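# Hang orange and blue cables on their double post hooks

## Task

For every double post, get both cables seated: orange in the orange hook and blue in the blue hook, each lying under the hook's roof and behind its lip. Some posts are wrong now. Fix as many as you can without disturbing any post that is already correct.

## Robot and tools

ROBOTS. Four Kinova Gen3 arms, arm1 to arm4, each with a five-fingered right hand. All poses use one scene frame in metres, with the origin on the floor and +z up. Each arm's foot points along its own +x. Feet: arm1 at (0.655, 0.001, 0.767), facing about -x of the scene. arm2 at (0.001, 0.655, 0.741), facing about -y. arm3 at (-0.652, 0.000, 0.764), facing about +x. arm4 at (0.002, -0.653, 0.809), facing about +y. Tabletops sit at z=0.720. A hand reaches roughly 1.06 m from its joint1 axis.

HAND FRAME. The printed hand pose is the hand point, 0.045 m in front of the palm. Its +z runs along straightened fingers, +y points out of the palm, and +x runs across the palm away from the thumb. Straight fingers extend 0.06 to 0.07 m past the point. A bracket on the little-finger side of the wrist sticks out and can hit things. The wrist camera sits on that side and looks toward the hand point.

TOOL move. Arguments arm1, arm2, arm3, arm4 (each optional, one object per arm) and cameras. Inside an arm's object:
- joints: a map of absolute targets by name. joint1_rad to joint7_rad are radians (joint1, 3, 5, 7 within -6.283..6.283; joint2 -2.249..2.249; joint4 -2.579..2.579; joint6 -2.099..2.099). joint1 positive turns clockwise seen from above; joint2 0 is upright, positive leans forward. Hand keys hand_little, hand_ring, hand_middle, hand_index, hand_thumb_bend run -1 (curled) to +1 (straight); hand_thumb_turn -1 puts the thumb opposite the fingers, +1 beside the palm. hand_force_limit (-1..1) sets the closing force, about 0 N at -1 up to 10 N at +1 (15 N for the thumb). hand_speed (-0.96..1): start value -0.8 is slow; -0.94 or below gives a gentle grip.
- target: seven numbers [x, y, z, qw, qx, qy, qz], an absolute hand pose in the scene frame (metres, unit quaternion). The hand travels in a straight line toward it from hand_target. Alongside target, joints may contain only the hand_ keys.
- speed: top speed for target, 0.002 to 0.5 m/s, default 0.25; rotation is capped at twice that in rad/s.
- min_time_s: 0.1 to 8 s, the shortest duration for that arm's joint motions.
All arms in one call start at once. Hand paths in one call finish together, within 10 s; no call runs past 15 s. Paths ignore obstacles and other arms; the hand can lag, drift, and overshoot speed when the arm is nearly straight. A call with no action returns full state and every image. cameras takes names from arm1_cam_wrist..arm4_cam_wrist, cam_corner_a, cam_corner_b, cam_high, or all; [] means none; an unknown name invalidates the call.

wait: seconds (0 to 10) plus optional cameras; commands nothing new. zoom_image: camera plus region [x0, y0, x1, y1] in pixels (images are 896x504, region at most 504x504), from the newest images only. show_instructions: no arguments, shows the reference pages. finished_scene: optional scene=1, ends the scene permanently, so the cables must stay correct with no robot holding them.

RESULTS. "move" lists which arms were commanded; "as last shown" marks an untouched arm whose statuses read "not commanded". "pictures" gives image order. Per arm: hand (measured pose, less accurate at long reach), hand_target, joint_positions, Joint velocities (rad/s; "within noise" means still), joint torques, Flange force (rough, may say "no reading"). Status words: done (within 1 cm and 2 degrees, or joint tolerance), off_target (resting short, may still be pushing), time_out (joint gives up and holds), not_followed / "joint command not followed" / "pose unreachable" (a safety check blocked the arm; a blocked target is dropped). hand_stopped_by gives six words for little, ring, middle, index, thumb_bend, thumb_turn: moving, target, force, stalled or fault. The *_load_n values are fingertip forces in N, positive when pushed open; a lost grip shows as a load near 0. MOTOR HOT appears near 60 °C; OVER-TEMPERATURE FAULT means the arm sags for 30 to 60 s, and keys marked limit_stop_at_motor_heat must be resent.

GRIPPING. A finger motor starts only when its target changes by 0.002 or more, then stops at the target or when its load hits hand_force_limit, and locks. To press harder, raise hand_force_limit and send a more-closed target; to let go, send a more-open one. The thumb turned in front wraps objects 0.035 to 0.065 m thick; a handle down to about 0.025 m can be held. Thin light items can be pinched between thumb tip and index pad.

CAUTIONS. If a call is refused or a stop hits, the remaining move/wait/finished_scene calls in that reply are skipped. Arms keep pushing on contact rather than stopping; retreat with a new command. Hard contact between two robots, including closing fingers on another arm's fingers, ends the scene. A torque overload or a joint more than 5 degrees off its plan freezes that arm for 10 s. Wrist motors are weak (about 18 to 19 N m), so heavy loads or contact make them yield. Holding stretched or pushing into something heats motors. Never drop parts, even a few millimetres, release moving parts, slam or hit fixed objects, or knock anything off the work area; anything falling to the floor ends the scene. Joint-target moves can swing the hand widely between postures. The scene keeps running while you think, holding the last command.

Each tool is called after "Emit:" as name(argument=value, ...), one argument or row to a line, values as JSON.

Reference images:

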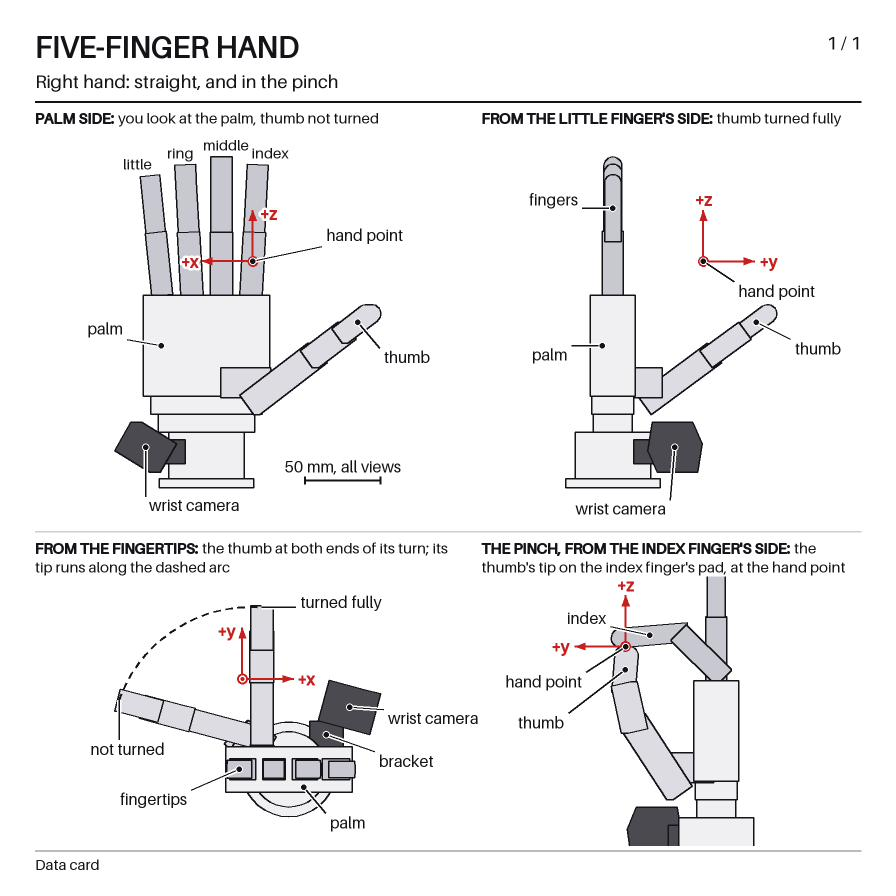

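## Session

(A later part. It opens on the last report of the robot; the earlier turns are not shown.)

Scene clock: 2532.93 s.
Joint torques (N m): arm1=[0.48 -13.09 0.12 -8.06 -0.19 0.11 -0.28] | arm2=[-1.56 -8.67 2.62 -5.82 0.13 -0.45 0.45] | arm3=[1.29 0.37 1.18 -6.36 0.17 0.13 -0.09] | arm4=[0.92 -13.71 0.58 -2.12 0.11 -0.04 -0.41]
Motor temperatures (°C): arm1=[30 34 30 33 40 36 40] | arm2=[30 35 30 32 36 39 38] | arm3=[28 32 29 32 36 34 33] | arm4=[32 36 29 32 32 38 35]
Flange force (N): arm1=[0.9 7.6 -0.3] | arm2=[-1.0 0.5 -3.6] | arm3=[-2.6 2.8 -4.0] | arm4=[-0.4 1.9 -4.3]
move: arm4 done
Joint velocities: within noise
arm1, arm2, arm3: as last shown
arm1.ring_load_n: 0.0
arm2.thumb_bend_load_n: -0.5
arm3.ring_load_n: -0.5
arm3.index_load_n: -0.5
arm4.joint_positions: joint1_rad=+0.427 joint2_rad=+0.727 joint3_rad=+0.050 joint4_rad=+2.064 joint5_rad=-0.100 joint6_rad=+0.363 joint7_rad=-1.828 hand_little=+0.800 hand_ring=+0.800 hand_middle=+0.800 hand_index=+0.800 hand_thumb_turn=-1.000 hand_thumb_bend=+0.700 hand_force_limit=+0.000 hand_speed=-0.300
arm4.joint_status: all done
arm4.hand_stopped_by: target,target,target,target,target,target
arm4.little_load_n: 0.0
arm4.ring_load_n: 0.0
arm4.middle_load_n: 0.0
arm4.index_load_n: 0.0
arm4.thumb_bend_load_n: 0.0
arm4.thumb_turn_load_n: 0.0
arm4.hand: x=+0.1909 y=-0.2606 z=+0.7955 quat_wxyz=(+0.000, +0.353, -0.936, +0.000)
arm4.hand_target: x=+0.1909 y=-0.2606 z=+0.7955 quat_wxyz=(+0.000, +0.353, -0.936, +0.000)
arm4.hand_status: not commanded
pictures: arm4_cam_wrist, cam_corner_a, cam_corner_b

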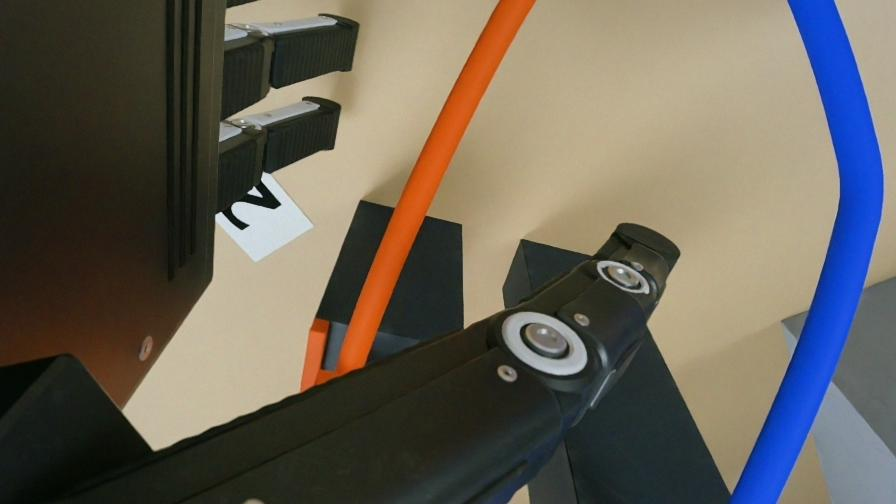

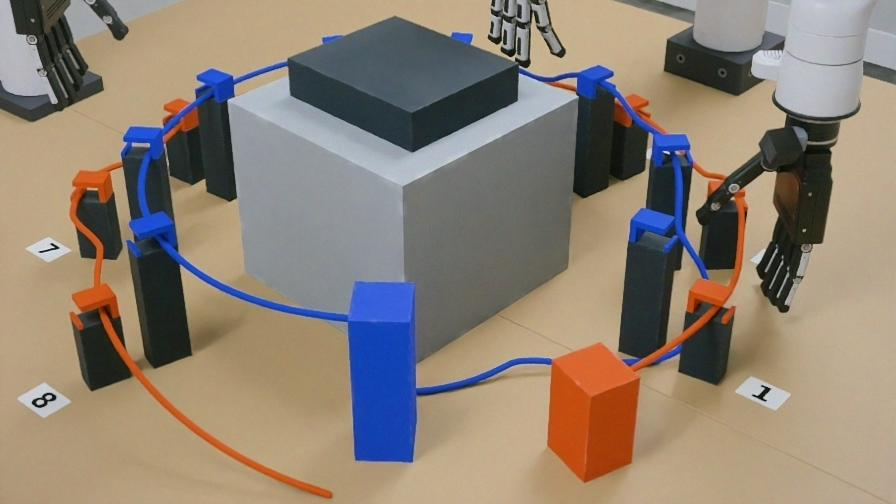

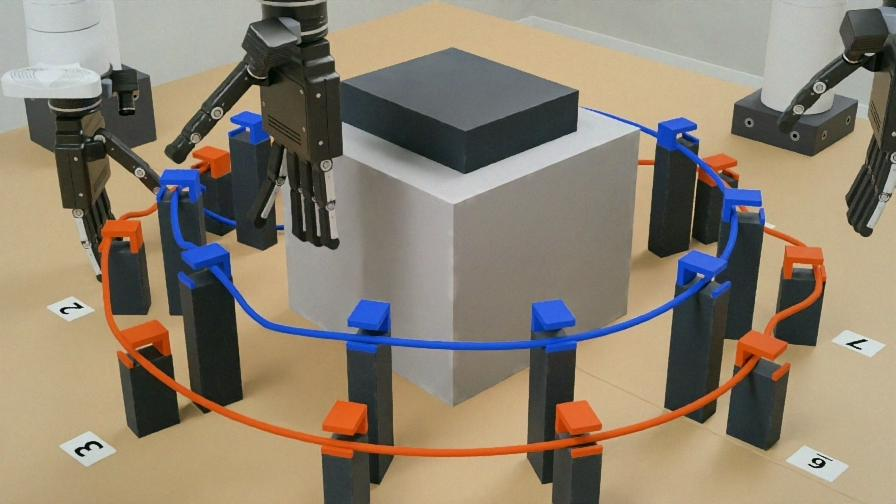

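Emit:
move(
  arm4={"target": [0.1909, -0.2606, 0.93, 0, 0.3527, -0.9357, 0], "speed": 0.12},
  cameras=["cam_corner_b", "cam_corner_a", "arm4_cam_wrist", "cam_high"],
)

Emit:
zoom_image(
  camera="cam_corner_b",
  region=[50, 190, 210, 280],
)

Emit:
zoom_image(
  camera="cam_corner_a",
  region=[660, 150, 800, 230],
)

Emit:
zoom_image(
  camera="cam_high",
  region=[380, 270, 580, 390],
)

Emit:
zoom_image(
  camera="cam_corner_a",
  region=[600, 190, 780, 370],
)

Emit:
zoom_image(
  camera="cam_corner_b",
  region=[140, 90, 320, 250],
)

Scene clock: 2544.77 s.
Joint torques (N m): arm1=[0.39 -13.02 0.15 -8.04 -0.2 0.14 -0.26] | arm2=[-1.57 -8.53 2.69 -5.84 0.11 -0.41 0.41] | arm3=[1.26 0.38 1.18 -6.36 0.11 0.13 -0.07] | arm4=[0.91 -11.67 0.54 -5 0.09 -0.06 -0.42]
Motor temperatures (°C): arm1=[30 34 30 33 40 36 40] | arm2=[30 34 30 32 36 39 38] | arm3=[28 32 29 32 36 34 33] | arm4=[32 36 29 32 32 38 36]
Flange force (N): arm1=[1.1 7.7 -0.3] | arm2=[-0.7 0.2 -3.6] | arm3=[-2.6 2.8 -4.0] | arm4=[1.2 0.8 -3.7]
move: arm4 done
Joint velocities: within noise
arm1, arm3: as last shown
arm2.joint_positions: joint1_rad=+0.157 joint2_rad=+0.183 joint3_rad=+0.373 joint4_rad=+1.984 joint5_rad=-0.078 joint6_rad=+0.973 joint7_rad=-2.025 hand_little=+0.800 hand_ring=+0.800 hand_middle=+0.800 hand_index=+0.800 hand_thumb_turn=-1.000 hand_thumb_bend=+0.600 hand_force_limit=+0.300 hand_speed=-0.300
arm2.joint_status: not commanded
arm2.hand_stopped_by: target,target,target,target,target,target
arm2.little_load_n: 0.0
arm2.ring_load_n: 0.0
arm2.middle_load_n: 0.0
arm2.index_load_n: 0.0
arm2.thumb_bend_load_n: 0.0
arm2.thumb_turn_load_n: 0.0
arm2.hand: x=-0.1559 y=+0.2840 z=+0.9400 quat_wxyz=(+0.000, -0.955, -0.296, +0.000)
arm2.hand_target: x=-0.1559 y=+0.2840 z=+0.9400 quat_wxyz=(+0.000, -0.955, -0.296, +0.000)
arm2.hand_status: not commanded
arm3.ring_load_n: 0.0
arm3.index_load_n: 0.0
arm3.thumb_turn_load_n: -0.5
arm4.joint_positions: joint1_rad=+0.390 joint2_rad=+0.428 joint3_rad=+0.099 joint4_rad=+1.963 joint5_rad=-0.062 joint6_rad=+0.764 joint7_rad=-1.861 hand_little=+0.800 hand_ring=+0.800 hand_middle=+0.800 hand_index=+0.800 hand_thumb_turn=-1.000 hand_thumb_bend=+0.700 hand_force_limit=+0.000 hand_speed=-0.300
arm4.joint_status: not commanded
arm4.hand_stopped_by: target,target,target,target,target,target
arm4.little_load_n: 0.0
arm4.ring_load_n: 0.0
arm4.middle_load_n: 0.0
arm4.index_load_n: 0.0
arm4.thumb_bend_load_n: 0.0
arm4.thumb_turn_load_n: 0.0
arm4.hand: x=+0.1909 y=-0.2606 z=+0.9300 quat_wxyz=(+0.000, +0.353, -0.936, +0.000)
arm4.hand_target: x=+0.1909 y=-0.2606 z=+0.9300 quat_wxyz=(+0.000, +0.353, -0.936, +0.000)
arm4.hand_status: done (0.000 m and 0.0 deg from the pose sent, 0.135 m and 0.0 deg at the start)
pictures: arm4_cam_wrist, cam_corner_a, cam_corner_b, cam_high

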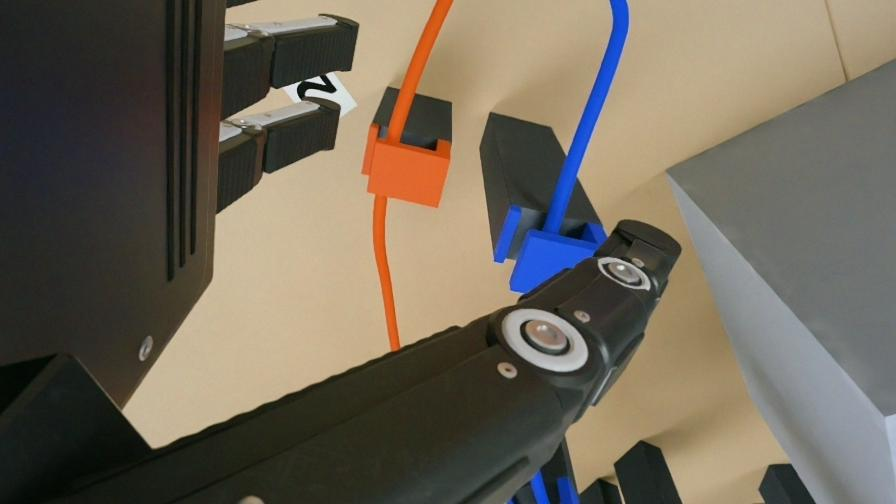

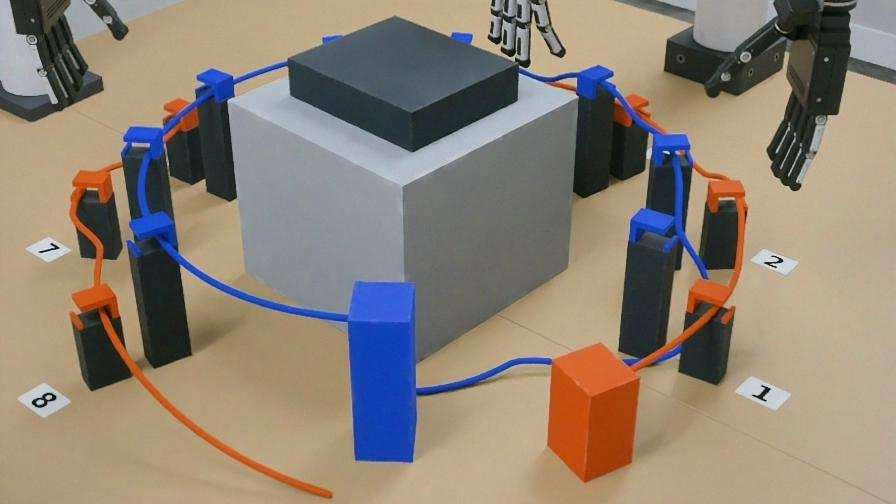

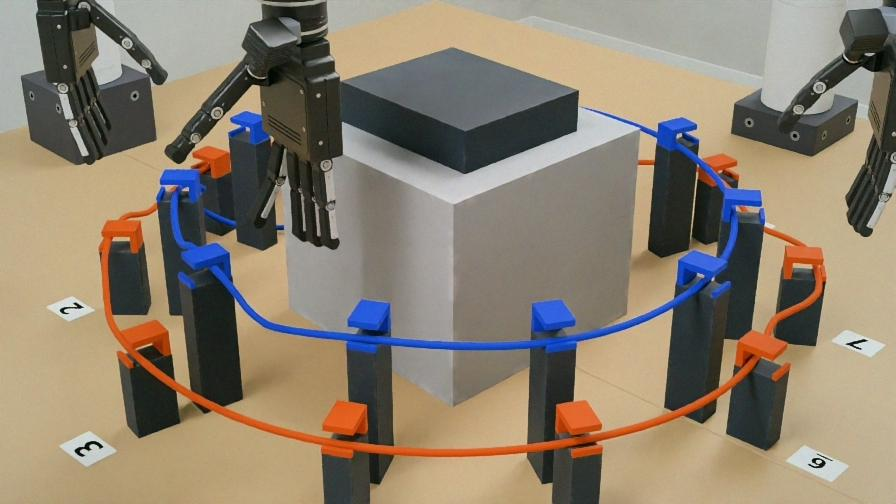

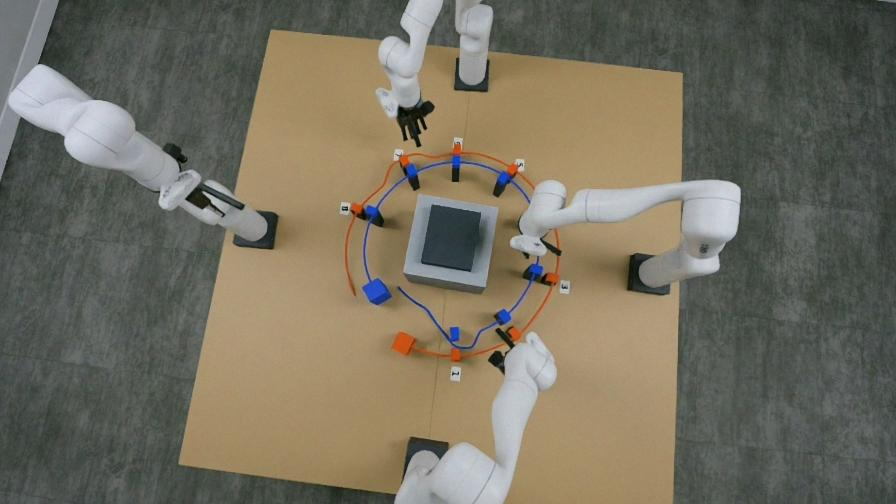

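Scaled by 3.150 from the camera's image (finer frame: 1280x720).

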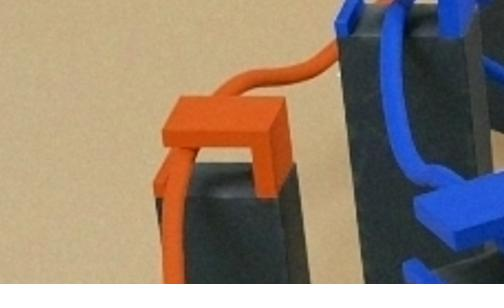

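Scaled by 3.600 from the camera's image (finer frame: 1280x720).

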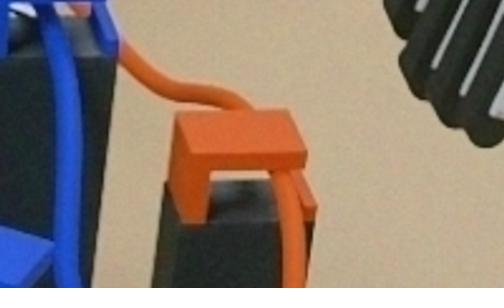

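Scaled by 2.520 from the camera's image (finer frame: 1280x720).

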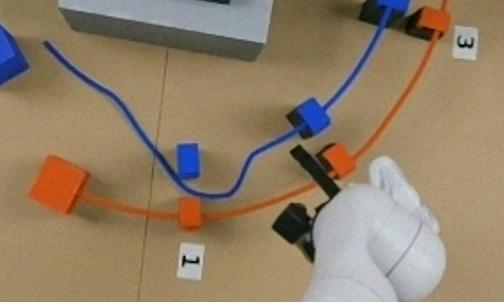

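Scaled by 2.800 from the camera's image (finer frame: 1280x720).

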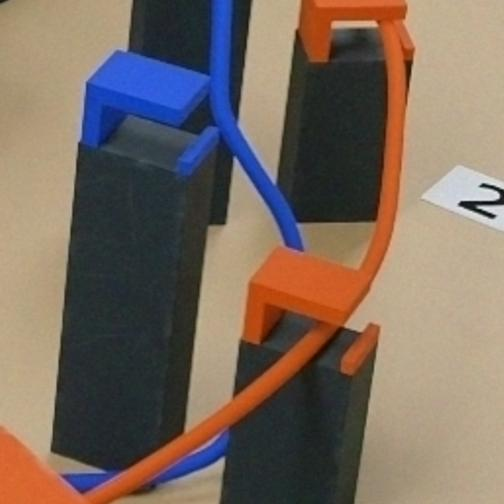

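Scaled by 2.800 from the camera's image (finer frame: 1280x720).

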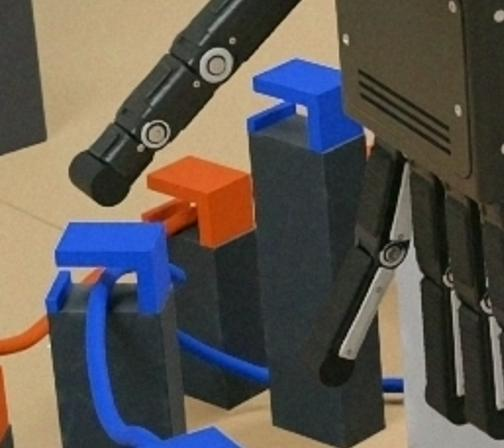

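Emit:
move(
  arm4={"target": [0.1266, -0.2178, 0.955, 0, 0.3115, -0.9503, 0], "speed": 0.15, "joints": {"hand_thumb_bend": 0.6, "hand_index": 1, "hand_middle": 1, "hand_ring": 1, "hand_little": 1}},
  cameras=["cam_corner_b", "cam_corner_a", "arm4_cam_wrist", "cam_high"],
)

Emit:
zoom_image(
  camera="cam_corner_a",
  region=[600, 120, 760, 300],
)

Emit:
zoom_image(
  camera="cam_high",
  region=[400, 290, 540, 390],
)

Scene clock: 2864.50 s.
Joint torques (N m): arm1=[0.35 -13.12 0.21 -8.04 -0.19 0.12 -0.25] | arm2=[-1.55 -8.58 2.57 -5.88 0.15 -0.44 0.41] | arm3=[1.23 0.39 1.16 -6.3 0.16 0.17 -0.14] | arm4=[0.97 -11.83 0.53 -5.53 0.08 -0.04 -0.43]
Motor temperatures (°C): arm1=[30 34 30 33 40 36 40] | arm2=[30 34 30 32 36 39 38] | arm3=[28 32 29 32 36 34 33] | arm4=[32 39 29 33 32 38 36]
Flange force (N): arm1=[1.1 7.4 -0.3] | arm2=[-0.7 0.2 -3.5] | arm3=[-2.7 2.6 -4.1] | arm4=[1.2 0.4 -3.0]
move: arm4 done
Joint velocities: within noise
arm1, arm2, arm3: as last shown
arm3.thumb_turn_load_n: 0.0
arm4.joint_positions: joint1_rad=+0.179 joint2_rad=+0.395 joint3_rad=+0.105 joint4_rad=+1.908 joint5_rad=-0.059 joint6_rad=+0.851 joint7_rad=-2.158 hand_little=+1.000 hand_ring=+1.000 hand_middle=+1.000 hand_index=+1.000 hand_thumb_turn=-1.000 hand_thumb_bend=+0.600 hand_force_limit=+0.000 hand_speed=-0.300
arm4.joint_status: all done
arm4.hand_stopped_by: target,target,target,target,target,target
arm4.little_load_n: 0.0
arm4.ring_load_n: 0.0
arm4.middle_load_n: -0.5
arm4.index_load_n: 0.0
arm4.thumb_bend_load_n: 0.0
arm4.thumb_turn_load_n: 0.0
arm4.hand: x=+0.1266 y=-0.2178 z=+0.9550 quat_wxyz=(+0.000, +0.311, -0.950, +0.000)
arm4.hand_target: x=+0.1266 y=-0.2178 z=+0.9550 quat_wxyz=(+0.000, +0.311, -0.950, +0.000)
arm4.hand_status: done (0.000 m and 0.0 deg from the pose sent, 0.081 m and 5.0 deg at the start)
pictures: arm4_cam_wrist, cam_corner_a, cam_corner_b, cam_high

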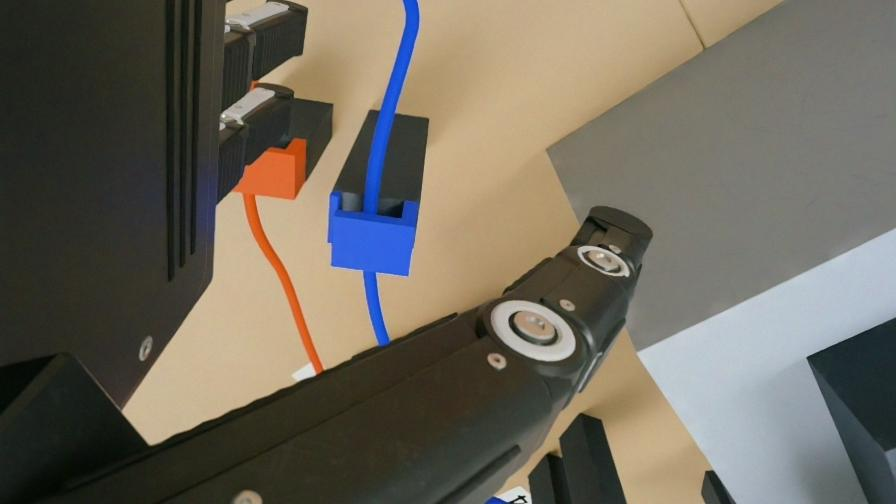

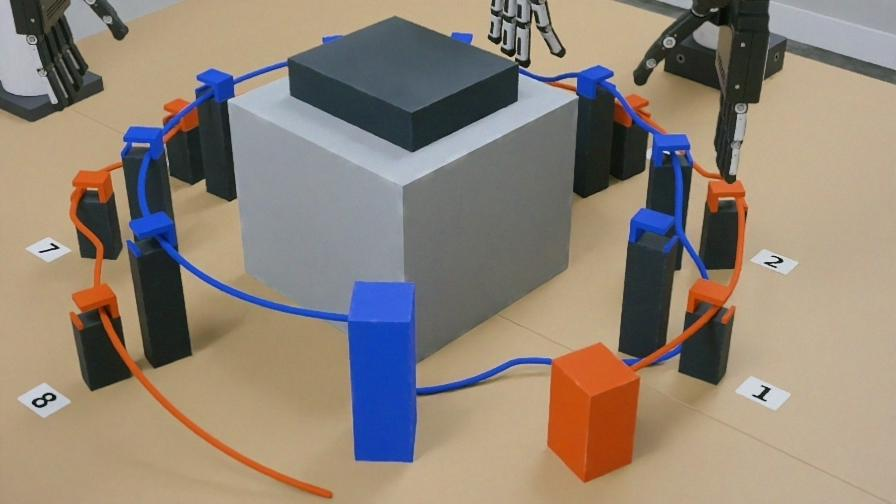

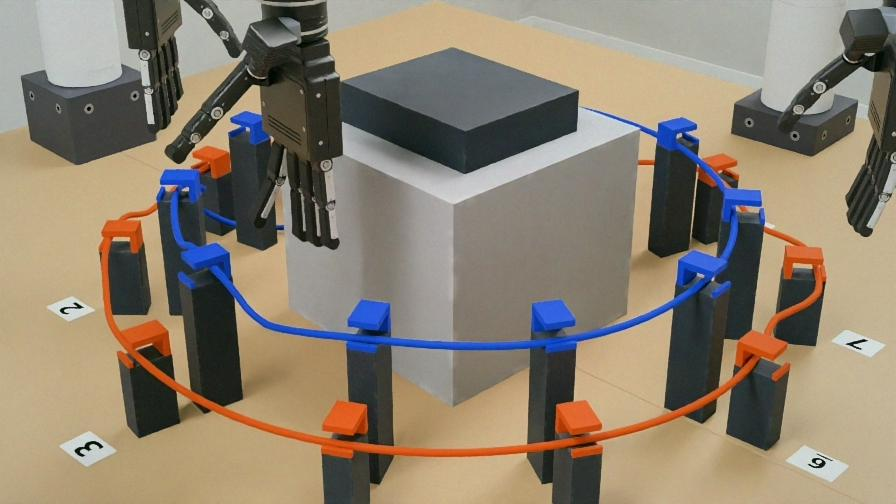

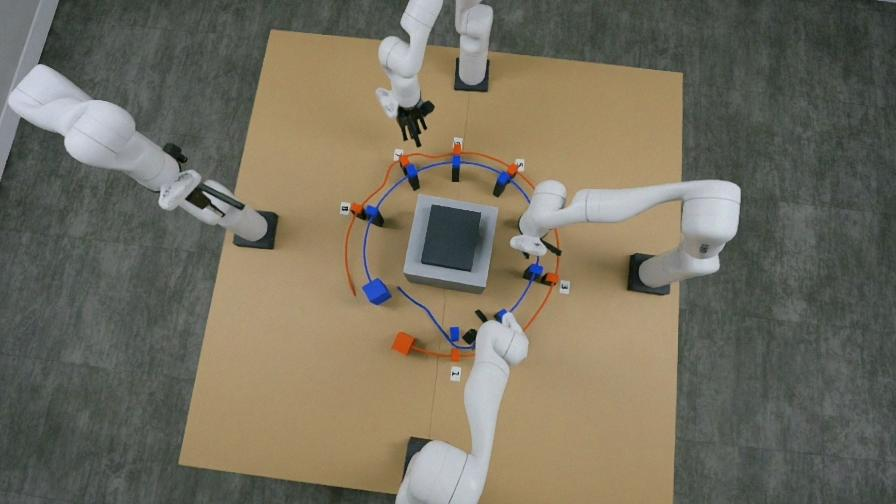

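Scaled by 2.800 from the camera's image (finer frame: 1280x720).

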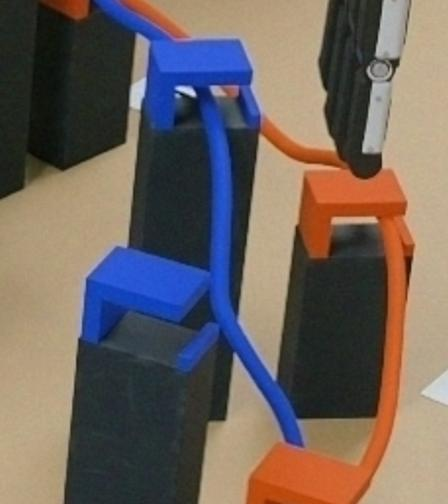

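Scaled by 3.600 from the camera's image (finer frame: 1280x720).

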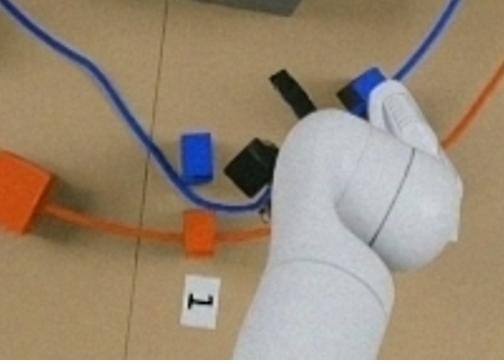

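Emit:
move(
  arm4={"target": [0.1325, -0.2259, 0.872, 0, 0.3115, -0.9503, 0], "speed": 0.12, "joints": {"hand_thumb_bend": 0.6, "hand_index": 0.6, "hand_middle": 0.4, "hand_ring": 0.4, "hand_little": 0.4}},
  cameras=["cam_corner_a", "arm4_cam_wrist"],
)

Emit:
zoom_image(
  camera="cam_corner_a",
  region=[600, 120, 760, 300],
)

Scene clock: 2922.87 s.
Joint torques (N m): arm1=[0.38 -13.12 0.14 -8.06 -0.22 0.09 -0.25] | arm2=[-1.55 -8.6 2.59 -5.83 0.15 -0.36 0.37] | arm3=[1.26 0.39 1.05 -6.35 0.1 0.16 -0.12] | arm4=[0.89 -12.52 0.61 -3.79 0.11 0 -0.42]
Motor temperatures (°C): arm1=[30 34 30 33 40 36 40] | arm2=[30 34 30 32 36 39 38] | arm3=[28 32 29 32 36 34 33] | arm4=[32 37 29 33 32 38 36]
Flange force (N): arm1=[1.1 7.5 -0.4] | arm2=[-1.0 0.1 -3.3] | arm3=[-2.7 2.2 -3.9] | arm4=[0.9 0.9 -4.0]
move: arm4 done
Joint velocities: within noise
arm1, arm2, arm3: as last shown
arm1.little_load_n: 0.5
arm1.thumb_turn_load_n: 0.5
arm4.joint_positions: joint1_rad=+0.217 joint2_rad=+0.547 joint3_rad=+0.083 joint4_rad=+2.021 joint5_rad=-0.085 joint6_rad=+0.586 joint7_rad=-2.114 hand_little=+0.400 hand_ring=+0.400 hand_middle=+0.400 hand_index=+0.600 hand_thumb_turn=-1.000 hand_thumb_bend=+0.600 hand_force_limit=+0.000 hand_speed=-0.300
arm4.joint_status: all done
arm4.hand_stopped_by: target,target,target,target,target,target
arm4.little_load_n: 0.0
arm4.ring_load_n: 0.5
arm4.middle_load_n: 0.0
arm4.index_load_n: 0.0
arm4.thumb_bend_load_n: 0.0
arm4.thumb_turn_load_n: 0.0
arm4.hand: x=+0.1325 y=-0.2259 z=+0.8720 quat_wxyz=(+0.000, +0.311, -0.950, +0.000)
arm4.hand_target: x=+0.1325 y=-0.2259 z=+0.8720 quat_wxyz=(+0.000, +0.311, -0.950, +0.000)
arm4.hand_status: done (0.000 m and 0.0 deg from the pose sent, 0.084 m and 0.0 deg at the start)
pictures: arm4_cam_wrist, cam_corner_a

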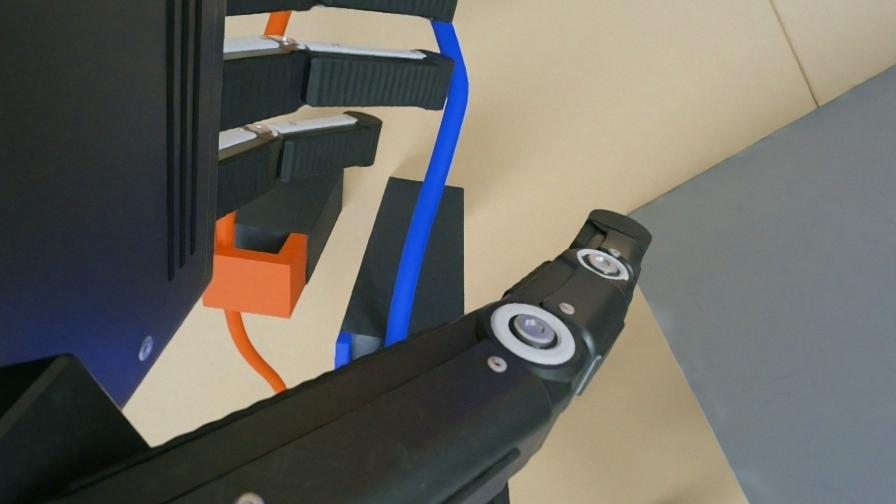

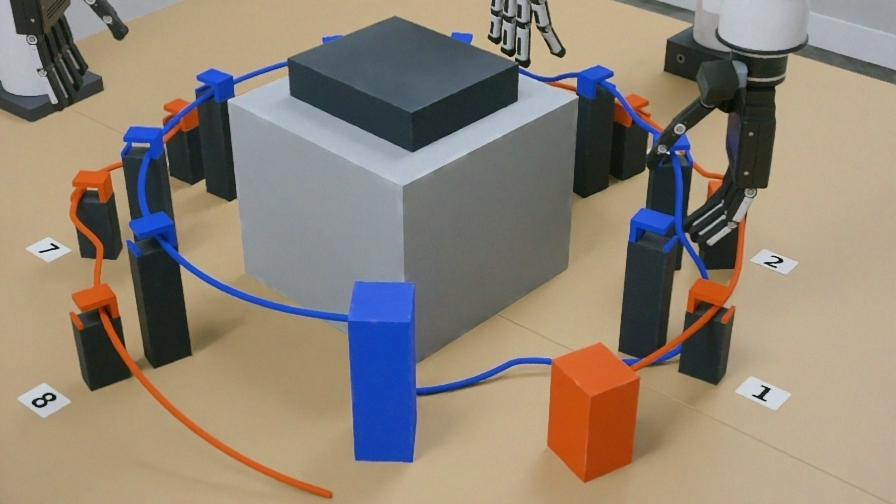

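Scaled by 2.800 from the camera's image (finer frame: 1280x720).

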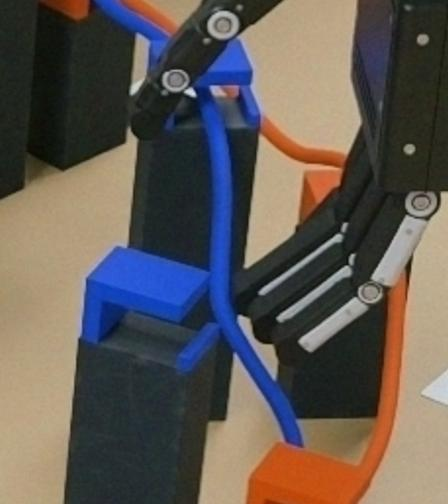

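Emit:
move(
  arm4={"target": [0.1325, -0.2259, 0.905, 0, 0.3115, -0.9503, 0], "speed": 0.12, "joints": {"hand_index": 0.6, "hand_middle": 0.6, "hand_ring": -1, "hand_little": -1}},
  cameras=["arm4_cam_wrist"],
)

Emit:
move(
  arm4={"target": [0.1325, -0.2259, 0.860, 0, 0.3115, -0.9503, 0], "speed": 0.08},
  cameras=["cam_corner_a", "cam_corner_b", "arm4_cam_wrist"],
)

Emit:
zoom_image(
  camera="cam_corner_a",
  region=[600, 120, 760, 300],
)

Scene clock: 2963.87 s.
Joint torques (N m): arm1=[0.45 -13.11 0.1 -8.1 -0.24 0.15 -0.27] | arm2=[-1.57 -8.57 2.59 -5.78 0.11 -0.41 0.36] | arm3=[1.27 0.46 1.15 -6.36 0.11 0.16 -0.09] | arm4=[0.96 -12.06 0.61 -4.58 0.1 -0.05 -0.43]
Motor temperatures (°C): arm1=[30 34 30 33 40 36 40] | arm2=[30 34 30 32 36 39 38] | arm3=[28 32 29 32 36 34 33] | arm4=[32 37 29 33 32 38 36]
Flange force (N): arm1=[1.0 7.7 -0.1] | arm2=[-1.1 0.1 -3.6] | arm3=[-2.5 2.6 -3.8] | arm4=[1.4 0.6 -3.8]
move: arm4 done
Joint velocities: within noise
arm1, arm2, arm3: as last shown
arm1.little_load_n: 0.0
arm1.thumb_turn_load_n: 0.0
arm4.joint_positions: joint1_rad=+0.208 joint2_rad=+0.477 joint3_rad=+0.095 joint4_rad=+1.990 joint5_rad=-0.074 joint6_rad=+0.688 joint7_rad=-2.123 hand_little=-1.000 hand_ring=-1.000 hand_middle=+0.600 hand_index=+0.600 hand_thumb_turn=-1.000 hand_thumb_bend=+0.600 hand_force_limit=+0.000 hand_speed=-0.300
arm4.joint_status: all done
arm4.hand_stopped_by: target,target,target,target,target,target
arm4.little_load_n: 0.0
arm4.ring_load_n: 0.0
arm4.middle_load_n: 0.0
arm4.index_load_n: 0.0
arm4.thumb_bend_load_n: -0.5
arm4.thumb_turn_load_n: 0.0
arm4.hand: x=+0.1325 y=-0.2259 z=+0.9050 quat_wxyz=(+0.000, +0.311, -0.950, +0.000)
arm4.hand_target: x=+0.1325 y=-0.2259 z=+0.9050 quat_wxyz=(+0.000, +0.311, -0.950, +0.000)
arm4.hand_status: done (0.000 m and 0.0 deg from the pose sent, 0.033 m and 0.0 deg at the start)

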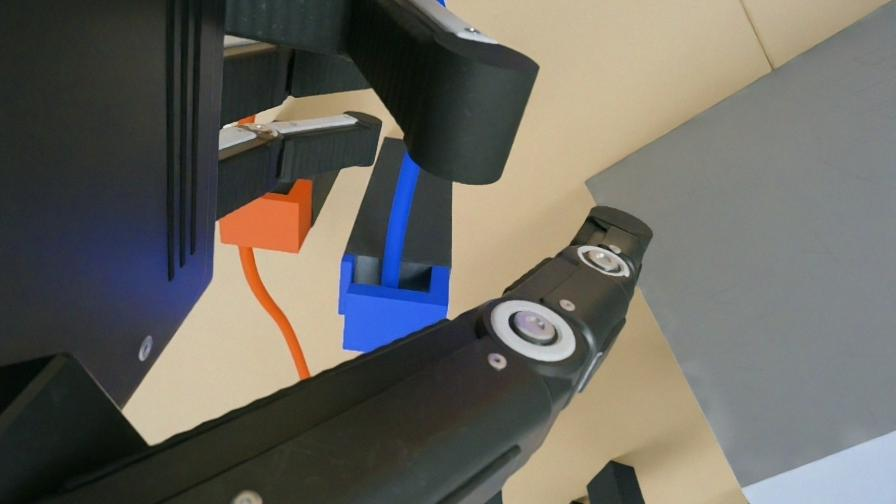

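Scene clock: 2964.93 s.
Joint torques (N m): arm1=[0.32 -13.13 0.23 -8.02 -0.23 0.05 -0.22] | arm2=[-1.61 -8.52 2.61 -5.84 0.11 -0.36 0.41] | arm3=[1.32 0.43 1.07 -6.41 0.11 0.17 -0.05] | arm4=[0.93 -12.72 0.67 -3.58 0.12 -0.04 -0.38]
Motor temperatures (°C): arm1=[30 34 30 33 40 36 40] | arm2=[30 34 30 32 36 39 38] | arm3=[28 32 29 32 36 34 33] | arm4=[32 37 29 33 32 38 36]
Flange force (N): arm1=[1.1 7.2 -0.5] | arm2=[-0.7 0.0 -3.4] | arm3=[-2.5 2.4 -3.6] | arm4=[1.0 1.2 -4.2]
move: arm4 done
Joint velocities: within noise
arm1, arm2, arm3: as last shown
arm4.joint_positions: joint1_rad=+0.221 joint2_rad=+0.574 joint3_rad=+0.079 joint4_rad=+2.031 joint5_rad=-0.089 joint6_rad=+0.550 joint7_rad=-2.110 hand_little=-1.000 hand_ring=-1.000 hand_middle=+0.600 hand_index=+0.600 hand_thumb_turn=-1.000 hand_thumb_bend=+0.600 hand_force_limit=+0.000 hand_speed=-0.300
arm4.joint_status: not commanded
arm4.hand_stopped_by: target,target,target,target,target,target
arm4.little_load_n: 0.0
arm4.ring_load_n: 0.0
arm4.middle_load_n: 0.0
arm4.index_load_n: 0.0
arm4.thumb_bend_load_n: 0.0
arm4.thumb_turn_load_n: 0.0
arm4.hand: x=+0.1325 y=-0.2259 z=+0.8600 quat_wxyz=(+0.000, +0.311, -0.950, +0.000)
arm4.hand_target: x=+0.1325 y=-0.2259 z=+0.8600 quat_wxyz=(+0.000, +0.311, -0.950, +0.000)
arm4.hand_status: done (0.000 m and 0.0 deg from the pose sent, 0.045 m and 0.0 deg at the start)
pictures: arm4_cam_wrist, cam_corner_a, cam_corner_b

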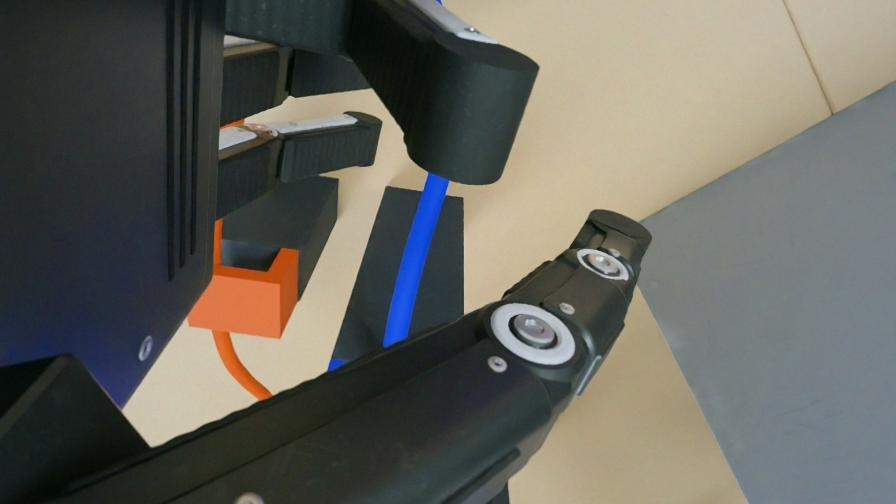

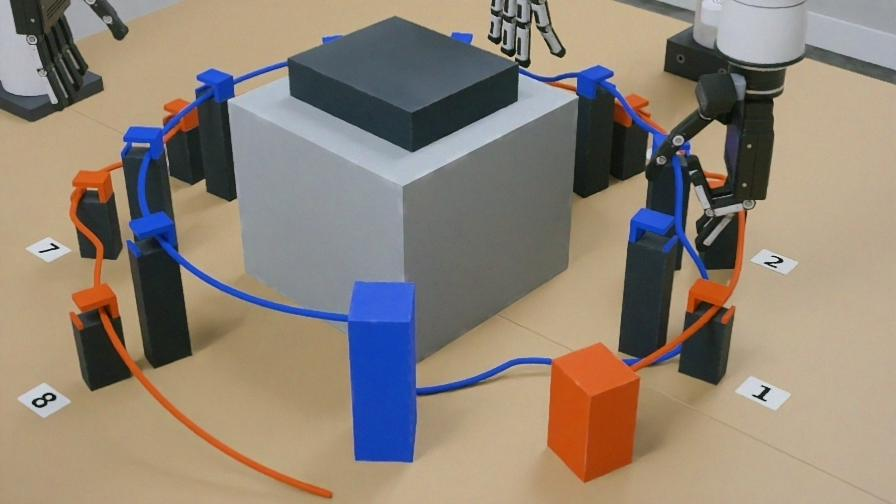

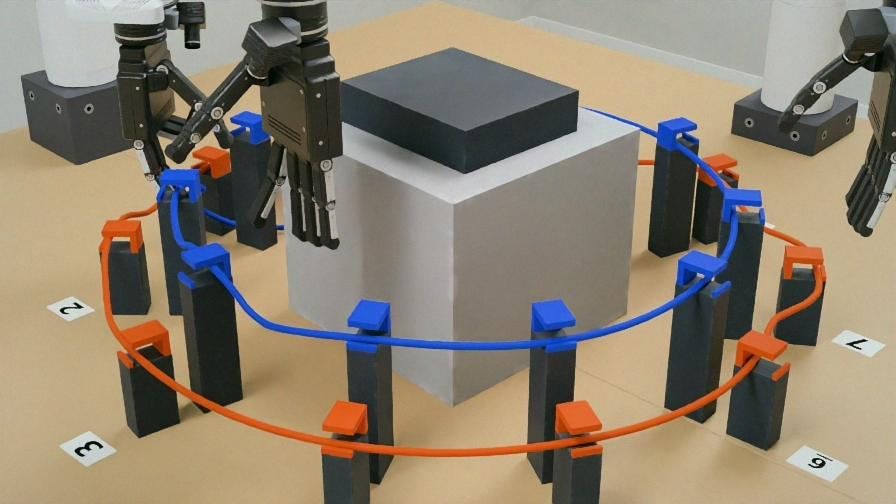

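Scaled by 2.800 from the camera's image (finer frame: 1280x720).

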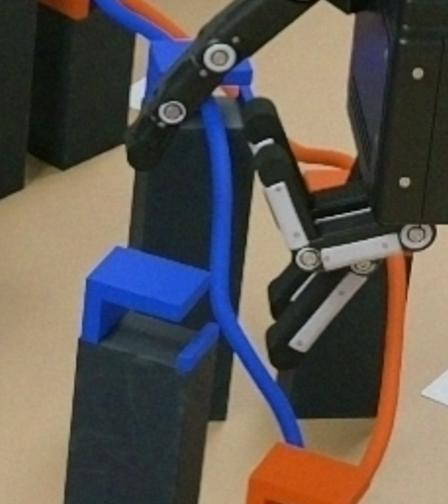

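Emit:
move(
  arm4={"target": [0.1278, -0.2195, 0.849, 0, 0.3115, -0.9503, 0], "speed": 0.08},
  cameras=["cam_corner_a", "arm4_cam_wrist"],
)

Emit:
zoom_image(
  camera="cam_corner_a",
  region=[600, 120, 760, 300],
)

Scene clock: 2977.73 s.
Joint torques (N m): arm1=[0.38 -13.17 0.08 -8.03 -0.17 0.09 -0.28] | arm2=[-1.49 -8.55 2.65 -5.89 0.16 -0.43 0.33] | arm3=[1.28 0.38 1.09 -6.28 0.11 0.14 -0.13] | arm4=[0.97 -13.03 0.68 -3.39 0.09 0.01 -0.45]
Motor temperatures (°C): arm1=[30 34 30 33 40 36 40] | arm2=[30 34 30 32 36 39 38] | arm3=[28 32 29 32 36 34 33] | arm4=[32 37 29 33 32 38 36]
Flange force (N): arm1=[1.1 7.2 -0.3] | arm2=[-0.7 0.1 -3.5] | arm3=[-2.7 2.3 -4.2] | arm4=[0.9 1.2 -4.0]
move: arm4 done
Joint velocities: within noise
arm1.joint_positions: joint1_rad=-0.189 joint2_rad=+0.435 joint3_rad=+0.216 joint4_rad=+1.692 joint5_rad=-0.107 joint6_rad=+1.027 joint7_rad=-0.098 hand_little=+1.000 hand_ring=+1.000 hand_middle=+1.000 hand_index=+0.600 hand_thumb_turn=-1.000 hand_thumb_bend=+1.000 hand_force_limit=+0.000 hand_speed=+0.200
arm1.joint_status: not commanded
arm1.hand_stopped_by: target,target,target,target,target,target
arm1.little_load_n: 0.0
arm1.ring_load_n: 0.0
arm1.middle_load_n: 0.0
arm1.index_load_n: 0.0
arm1.thumb_bend_load_n: 0.0
arm1.thumb_turn_load_n: 0.0
arm1.hand: x=+0.2641 y=-0.0172 z=+0.9500 quat_wxyz=(+0.000, +0.773, +0.634, +0.000)
arm1.hand_target: x=+0.2641 y=-0.0172 z=+0.9500 quat_wxyz=(+0.000, +0.773, +0.634, +0.000)
arm1.hand_status: not commanded
arm2: as last shown
arm3.joint_positions: joint1_rad=+0.513 joint2_rad=-0.471 joint3_rad=-0.059 joint4_rad=+1.558 joint5_rad=-0.014 joint6_rad=+2.038 joint7_rad=-1.722 hand_little=+1.000 hand_ring=+1.000 hand_middle=+1.000 hand_index=+1.000 hand_thumb_turn=+1.000 hand_thumb_bend=+1.000 hand_force_limit=+0.000 hand_speed=-0.800
arm3.joint_status: not commanded
arm3.hand_stopped_by: target,target,target,target,target,target
arm3.little_load_n: 0.0
arm3.ring_load_n: 0.0
arm3.middle_load_n: 0.0
arm3.index_load_n: 0.0
arm3.thumb_bend_load_n: 0.0
arm3.thumb_turn_load_n: 0.0
arm3.hand: x=-0.5100 y=-0.0138 z=+1.2460 quat_wxyz=(-0.002, -0.283, -0.959, +0.015)
arm3.hand_target: x=-0.5100 y=-0.0138 z=+1.2460 quat_wxyz=(-0.002, -0.283, -0.959, +0.015)
arm3.hand_status: not commanded
arm4.joint_positions: joint1_rad=+0.207 joint2_rad=+0.604 joint3_rad=+0.076 joint4_rad=+2.024 joint5_rad=-0.094 joint6_rad=+0.526 joint7_rad=-2.123 hand_little=-1.000 hand_ring=-1.000 hand_middle=+0.600 hand_index=+0.600 hand_thumb_turn=-1.000 hand_thumb_bend=+0.600 hand_force_limit=+0.000 hand_speed=-0.300
arm4.joint_status: not commanded
arm4.hand_stopped_by: target,target,target,target,target,target
arm4.little_load_n: 0.5
arm4.ring_load_n: 0.0
arm4.middle_load_n: 0.0
arm4.index_load_n: 0.0
arm4.thumb_bend_load_n: 0.0
arm4.thumb_turn_load_n: 0.0
arm4.hand: x=+0.1278 y=-0.2195 z=+0.8490 quat_wxyz=(+0.000, +0.311, -0.950, +0.000)
arm4.hand_target: x=+0.1278 y=-0.2195 z=+0.8490 quat_wxyz=(+0.000, +0.312, -0.950, +0.000)
arm4.hand_status: done (0.000 m and 0.0 deg from the pose sent, 0.014 m and 0.0 deg at the start)
pictures: arm4_cam_wrist, cam_corner_a

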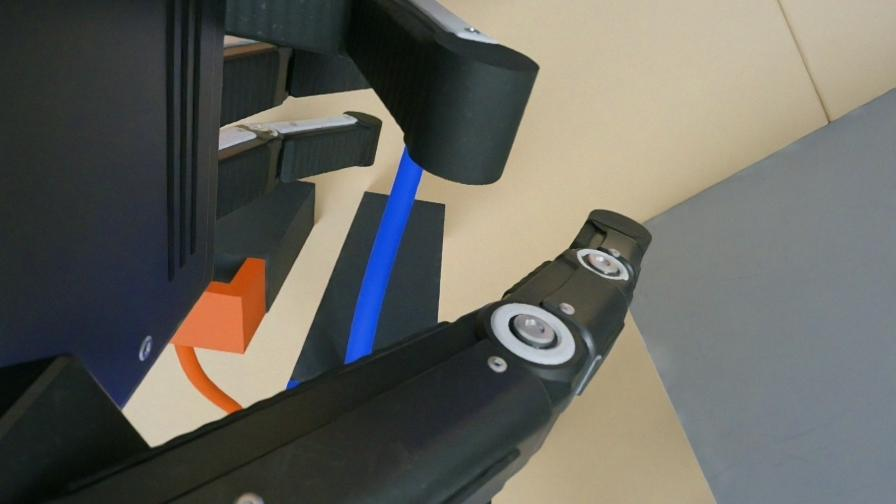

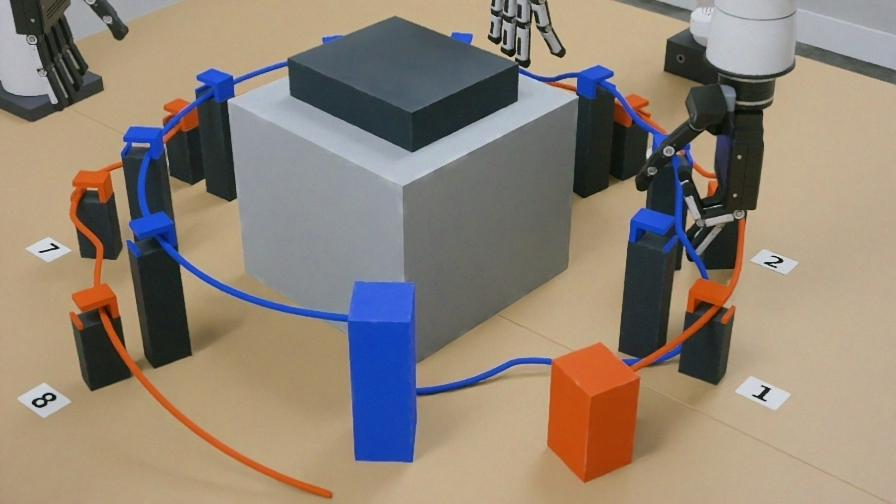

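Scaled by 2.800 from the camera's image (finer frame: 1280x720).

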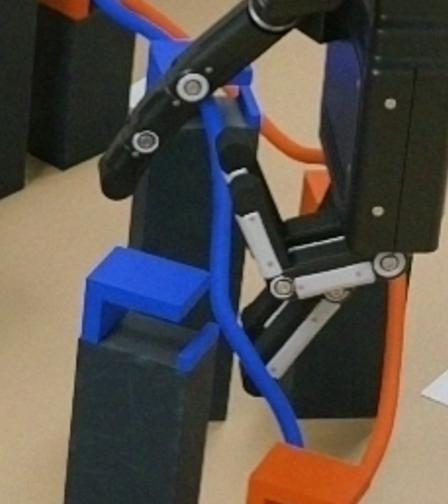

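Emit:
move(
  arm4={"joints": {"hand_index": -0.14, "hand_thumb_bend": 0.06}},
  cameras=["cam_corner_a", "arm4_cam_wrist"],
)

Emit:
zoom_image(
  camera="cam_corner_a",
  region=[600, 120, 760, 300],
)

Emit:
zoom_image(
  camera="arm4_cam_wrist",
  region=[220, 60, 560, 400],
)

Scene clock: 2987.33 s.
Joint torques (N m): arm1=[0.32 -13.02 0.12 -8 -0.19 0.16 -0.3] | arm2=[-1.54 -8.53 2.63 -5.77 0.16 -0.4 0.37] | arm3=[1.25 0.36 1.06 -6.36 0.13 0.12 -0.08] | arm4=[0.95 -13.12 0.64 -3.43 0.12 -0.01 -0.4]
Motor temperatures (°C): arm1=[30 34 30 33 40 36 40] | arm2=[30 34 30 32 36 39 38] | arm3=[28 32 29 32 36 34 33] | arm4=[32 37 29 33 32 38 36]
Flange force (N): arm1=[1.3 7.5 -0.3] | arm2=[-1.0 0.2 -3.6] | arm3=[-2.6 2.4 -4.0] | arm4=[0.9 1.2 -3.9]
move: arm4 done
Joint velocities: within noise
arm1, arm2, arm3: as last shown
arm2.thumb_bend_load_n: -0.5
arm4.joint_positions: joint1_rad=+0.207 joint2_rad=+0.604 joint3_rad=+0.076 joint4_rad=+2.024 joint5_rad=-0.094 joint6_rad=+0.526 joint7_rad=-2.123 hand_little=-1.000 hand_ring=-1.000 hand_middle=+0.600 hand_index=-0.140 hand_thumb_turn=-1.000 hand_thumb_bend=+0.060 hand_force_limit=+0.000 hand_speed=-0.300
arm4.joint_status: all done
arm4.hand_stopped_by: target,target,target,target,target,target
arm4.little_load_n: 0.0
arm4.ring_load_n: 0.0
arm4.middle_load_n: 0.0
arm4.index_load_n: 0.5
arm4.thumb_bend_load_n: 0.0
arm4.thumb_turn_load_n: 0.0
arm4.hand: x=+0.1278 y=-0.2195 z=+0.8490 quat_wxyz=(+0.000, +0.311, -0.950, +0.000)
arm4.hand_target: x=+0.1278 y=-0.2195 z=+0.8490 quat_wxyz=(+0.000, +0.311, -0.950, +0.000)
arm4.hand_status: not commanded
pictures: arm4_cam_wrist, cam_corner_a

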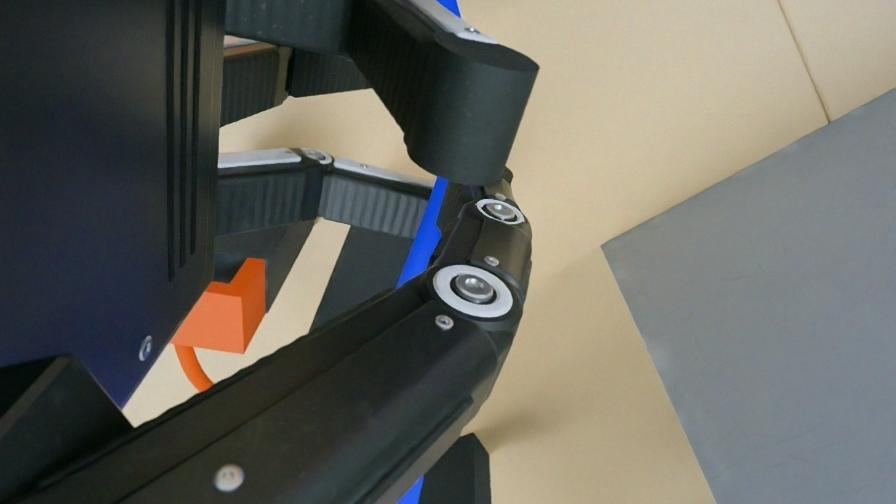

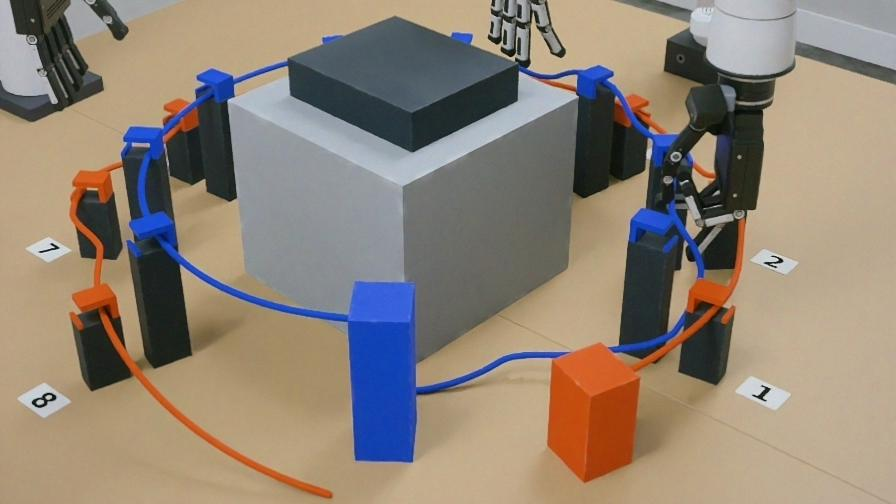

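Scaled by 2.800 from the camera's image (finer frame: 1280x720).

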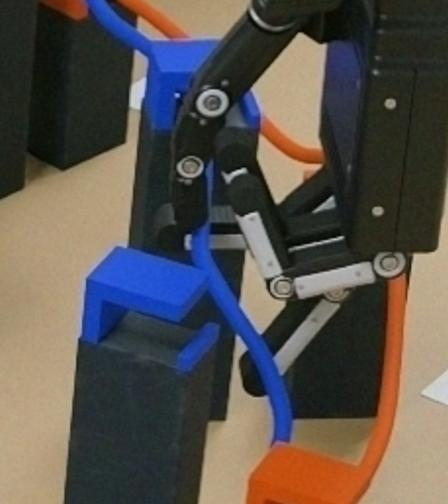

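Scaled by 1.482 from the camera's image (finer frame: 1280x720).

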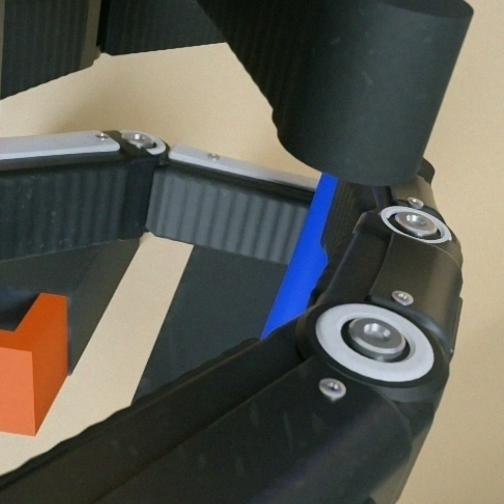

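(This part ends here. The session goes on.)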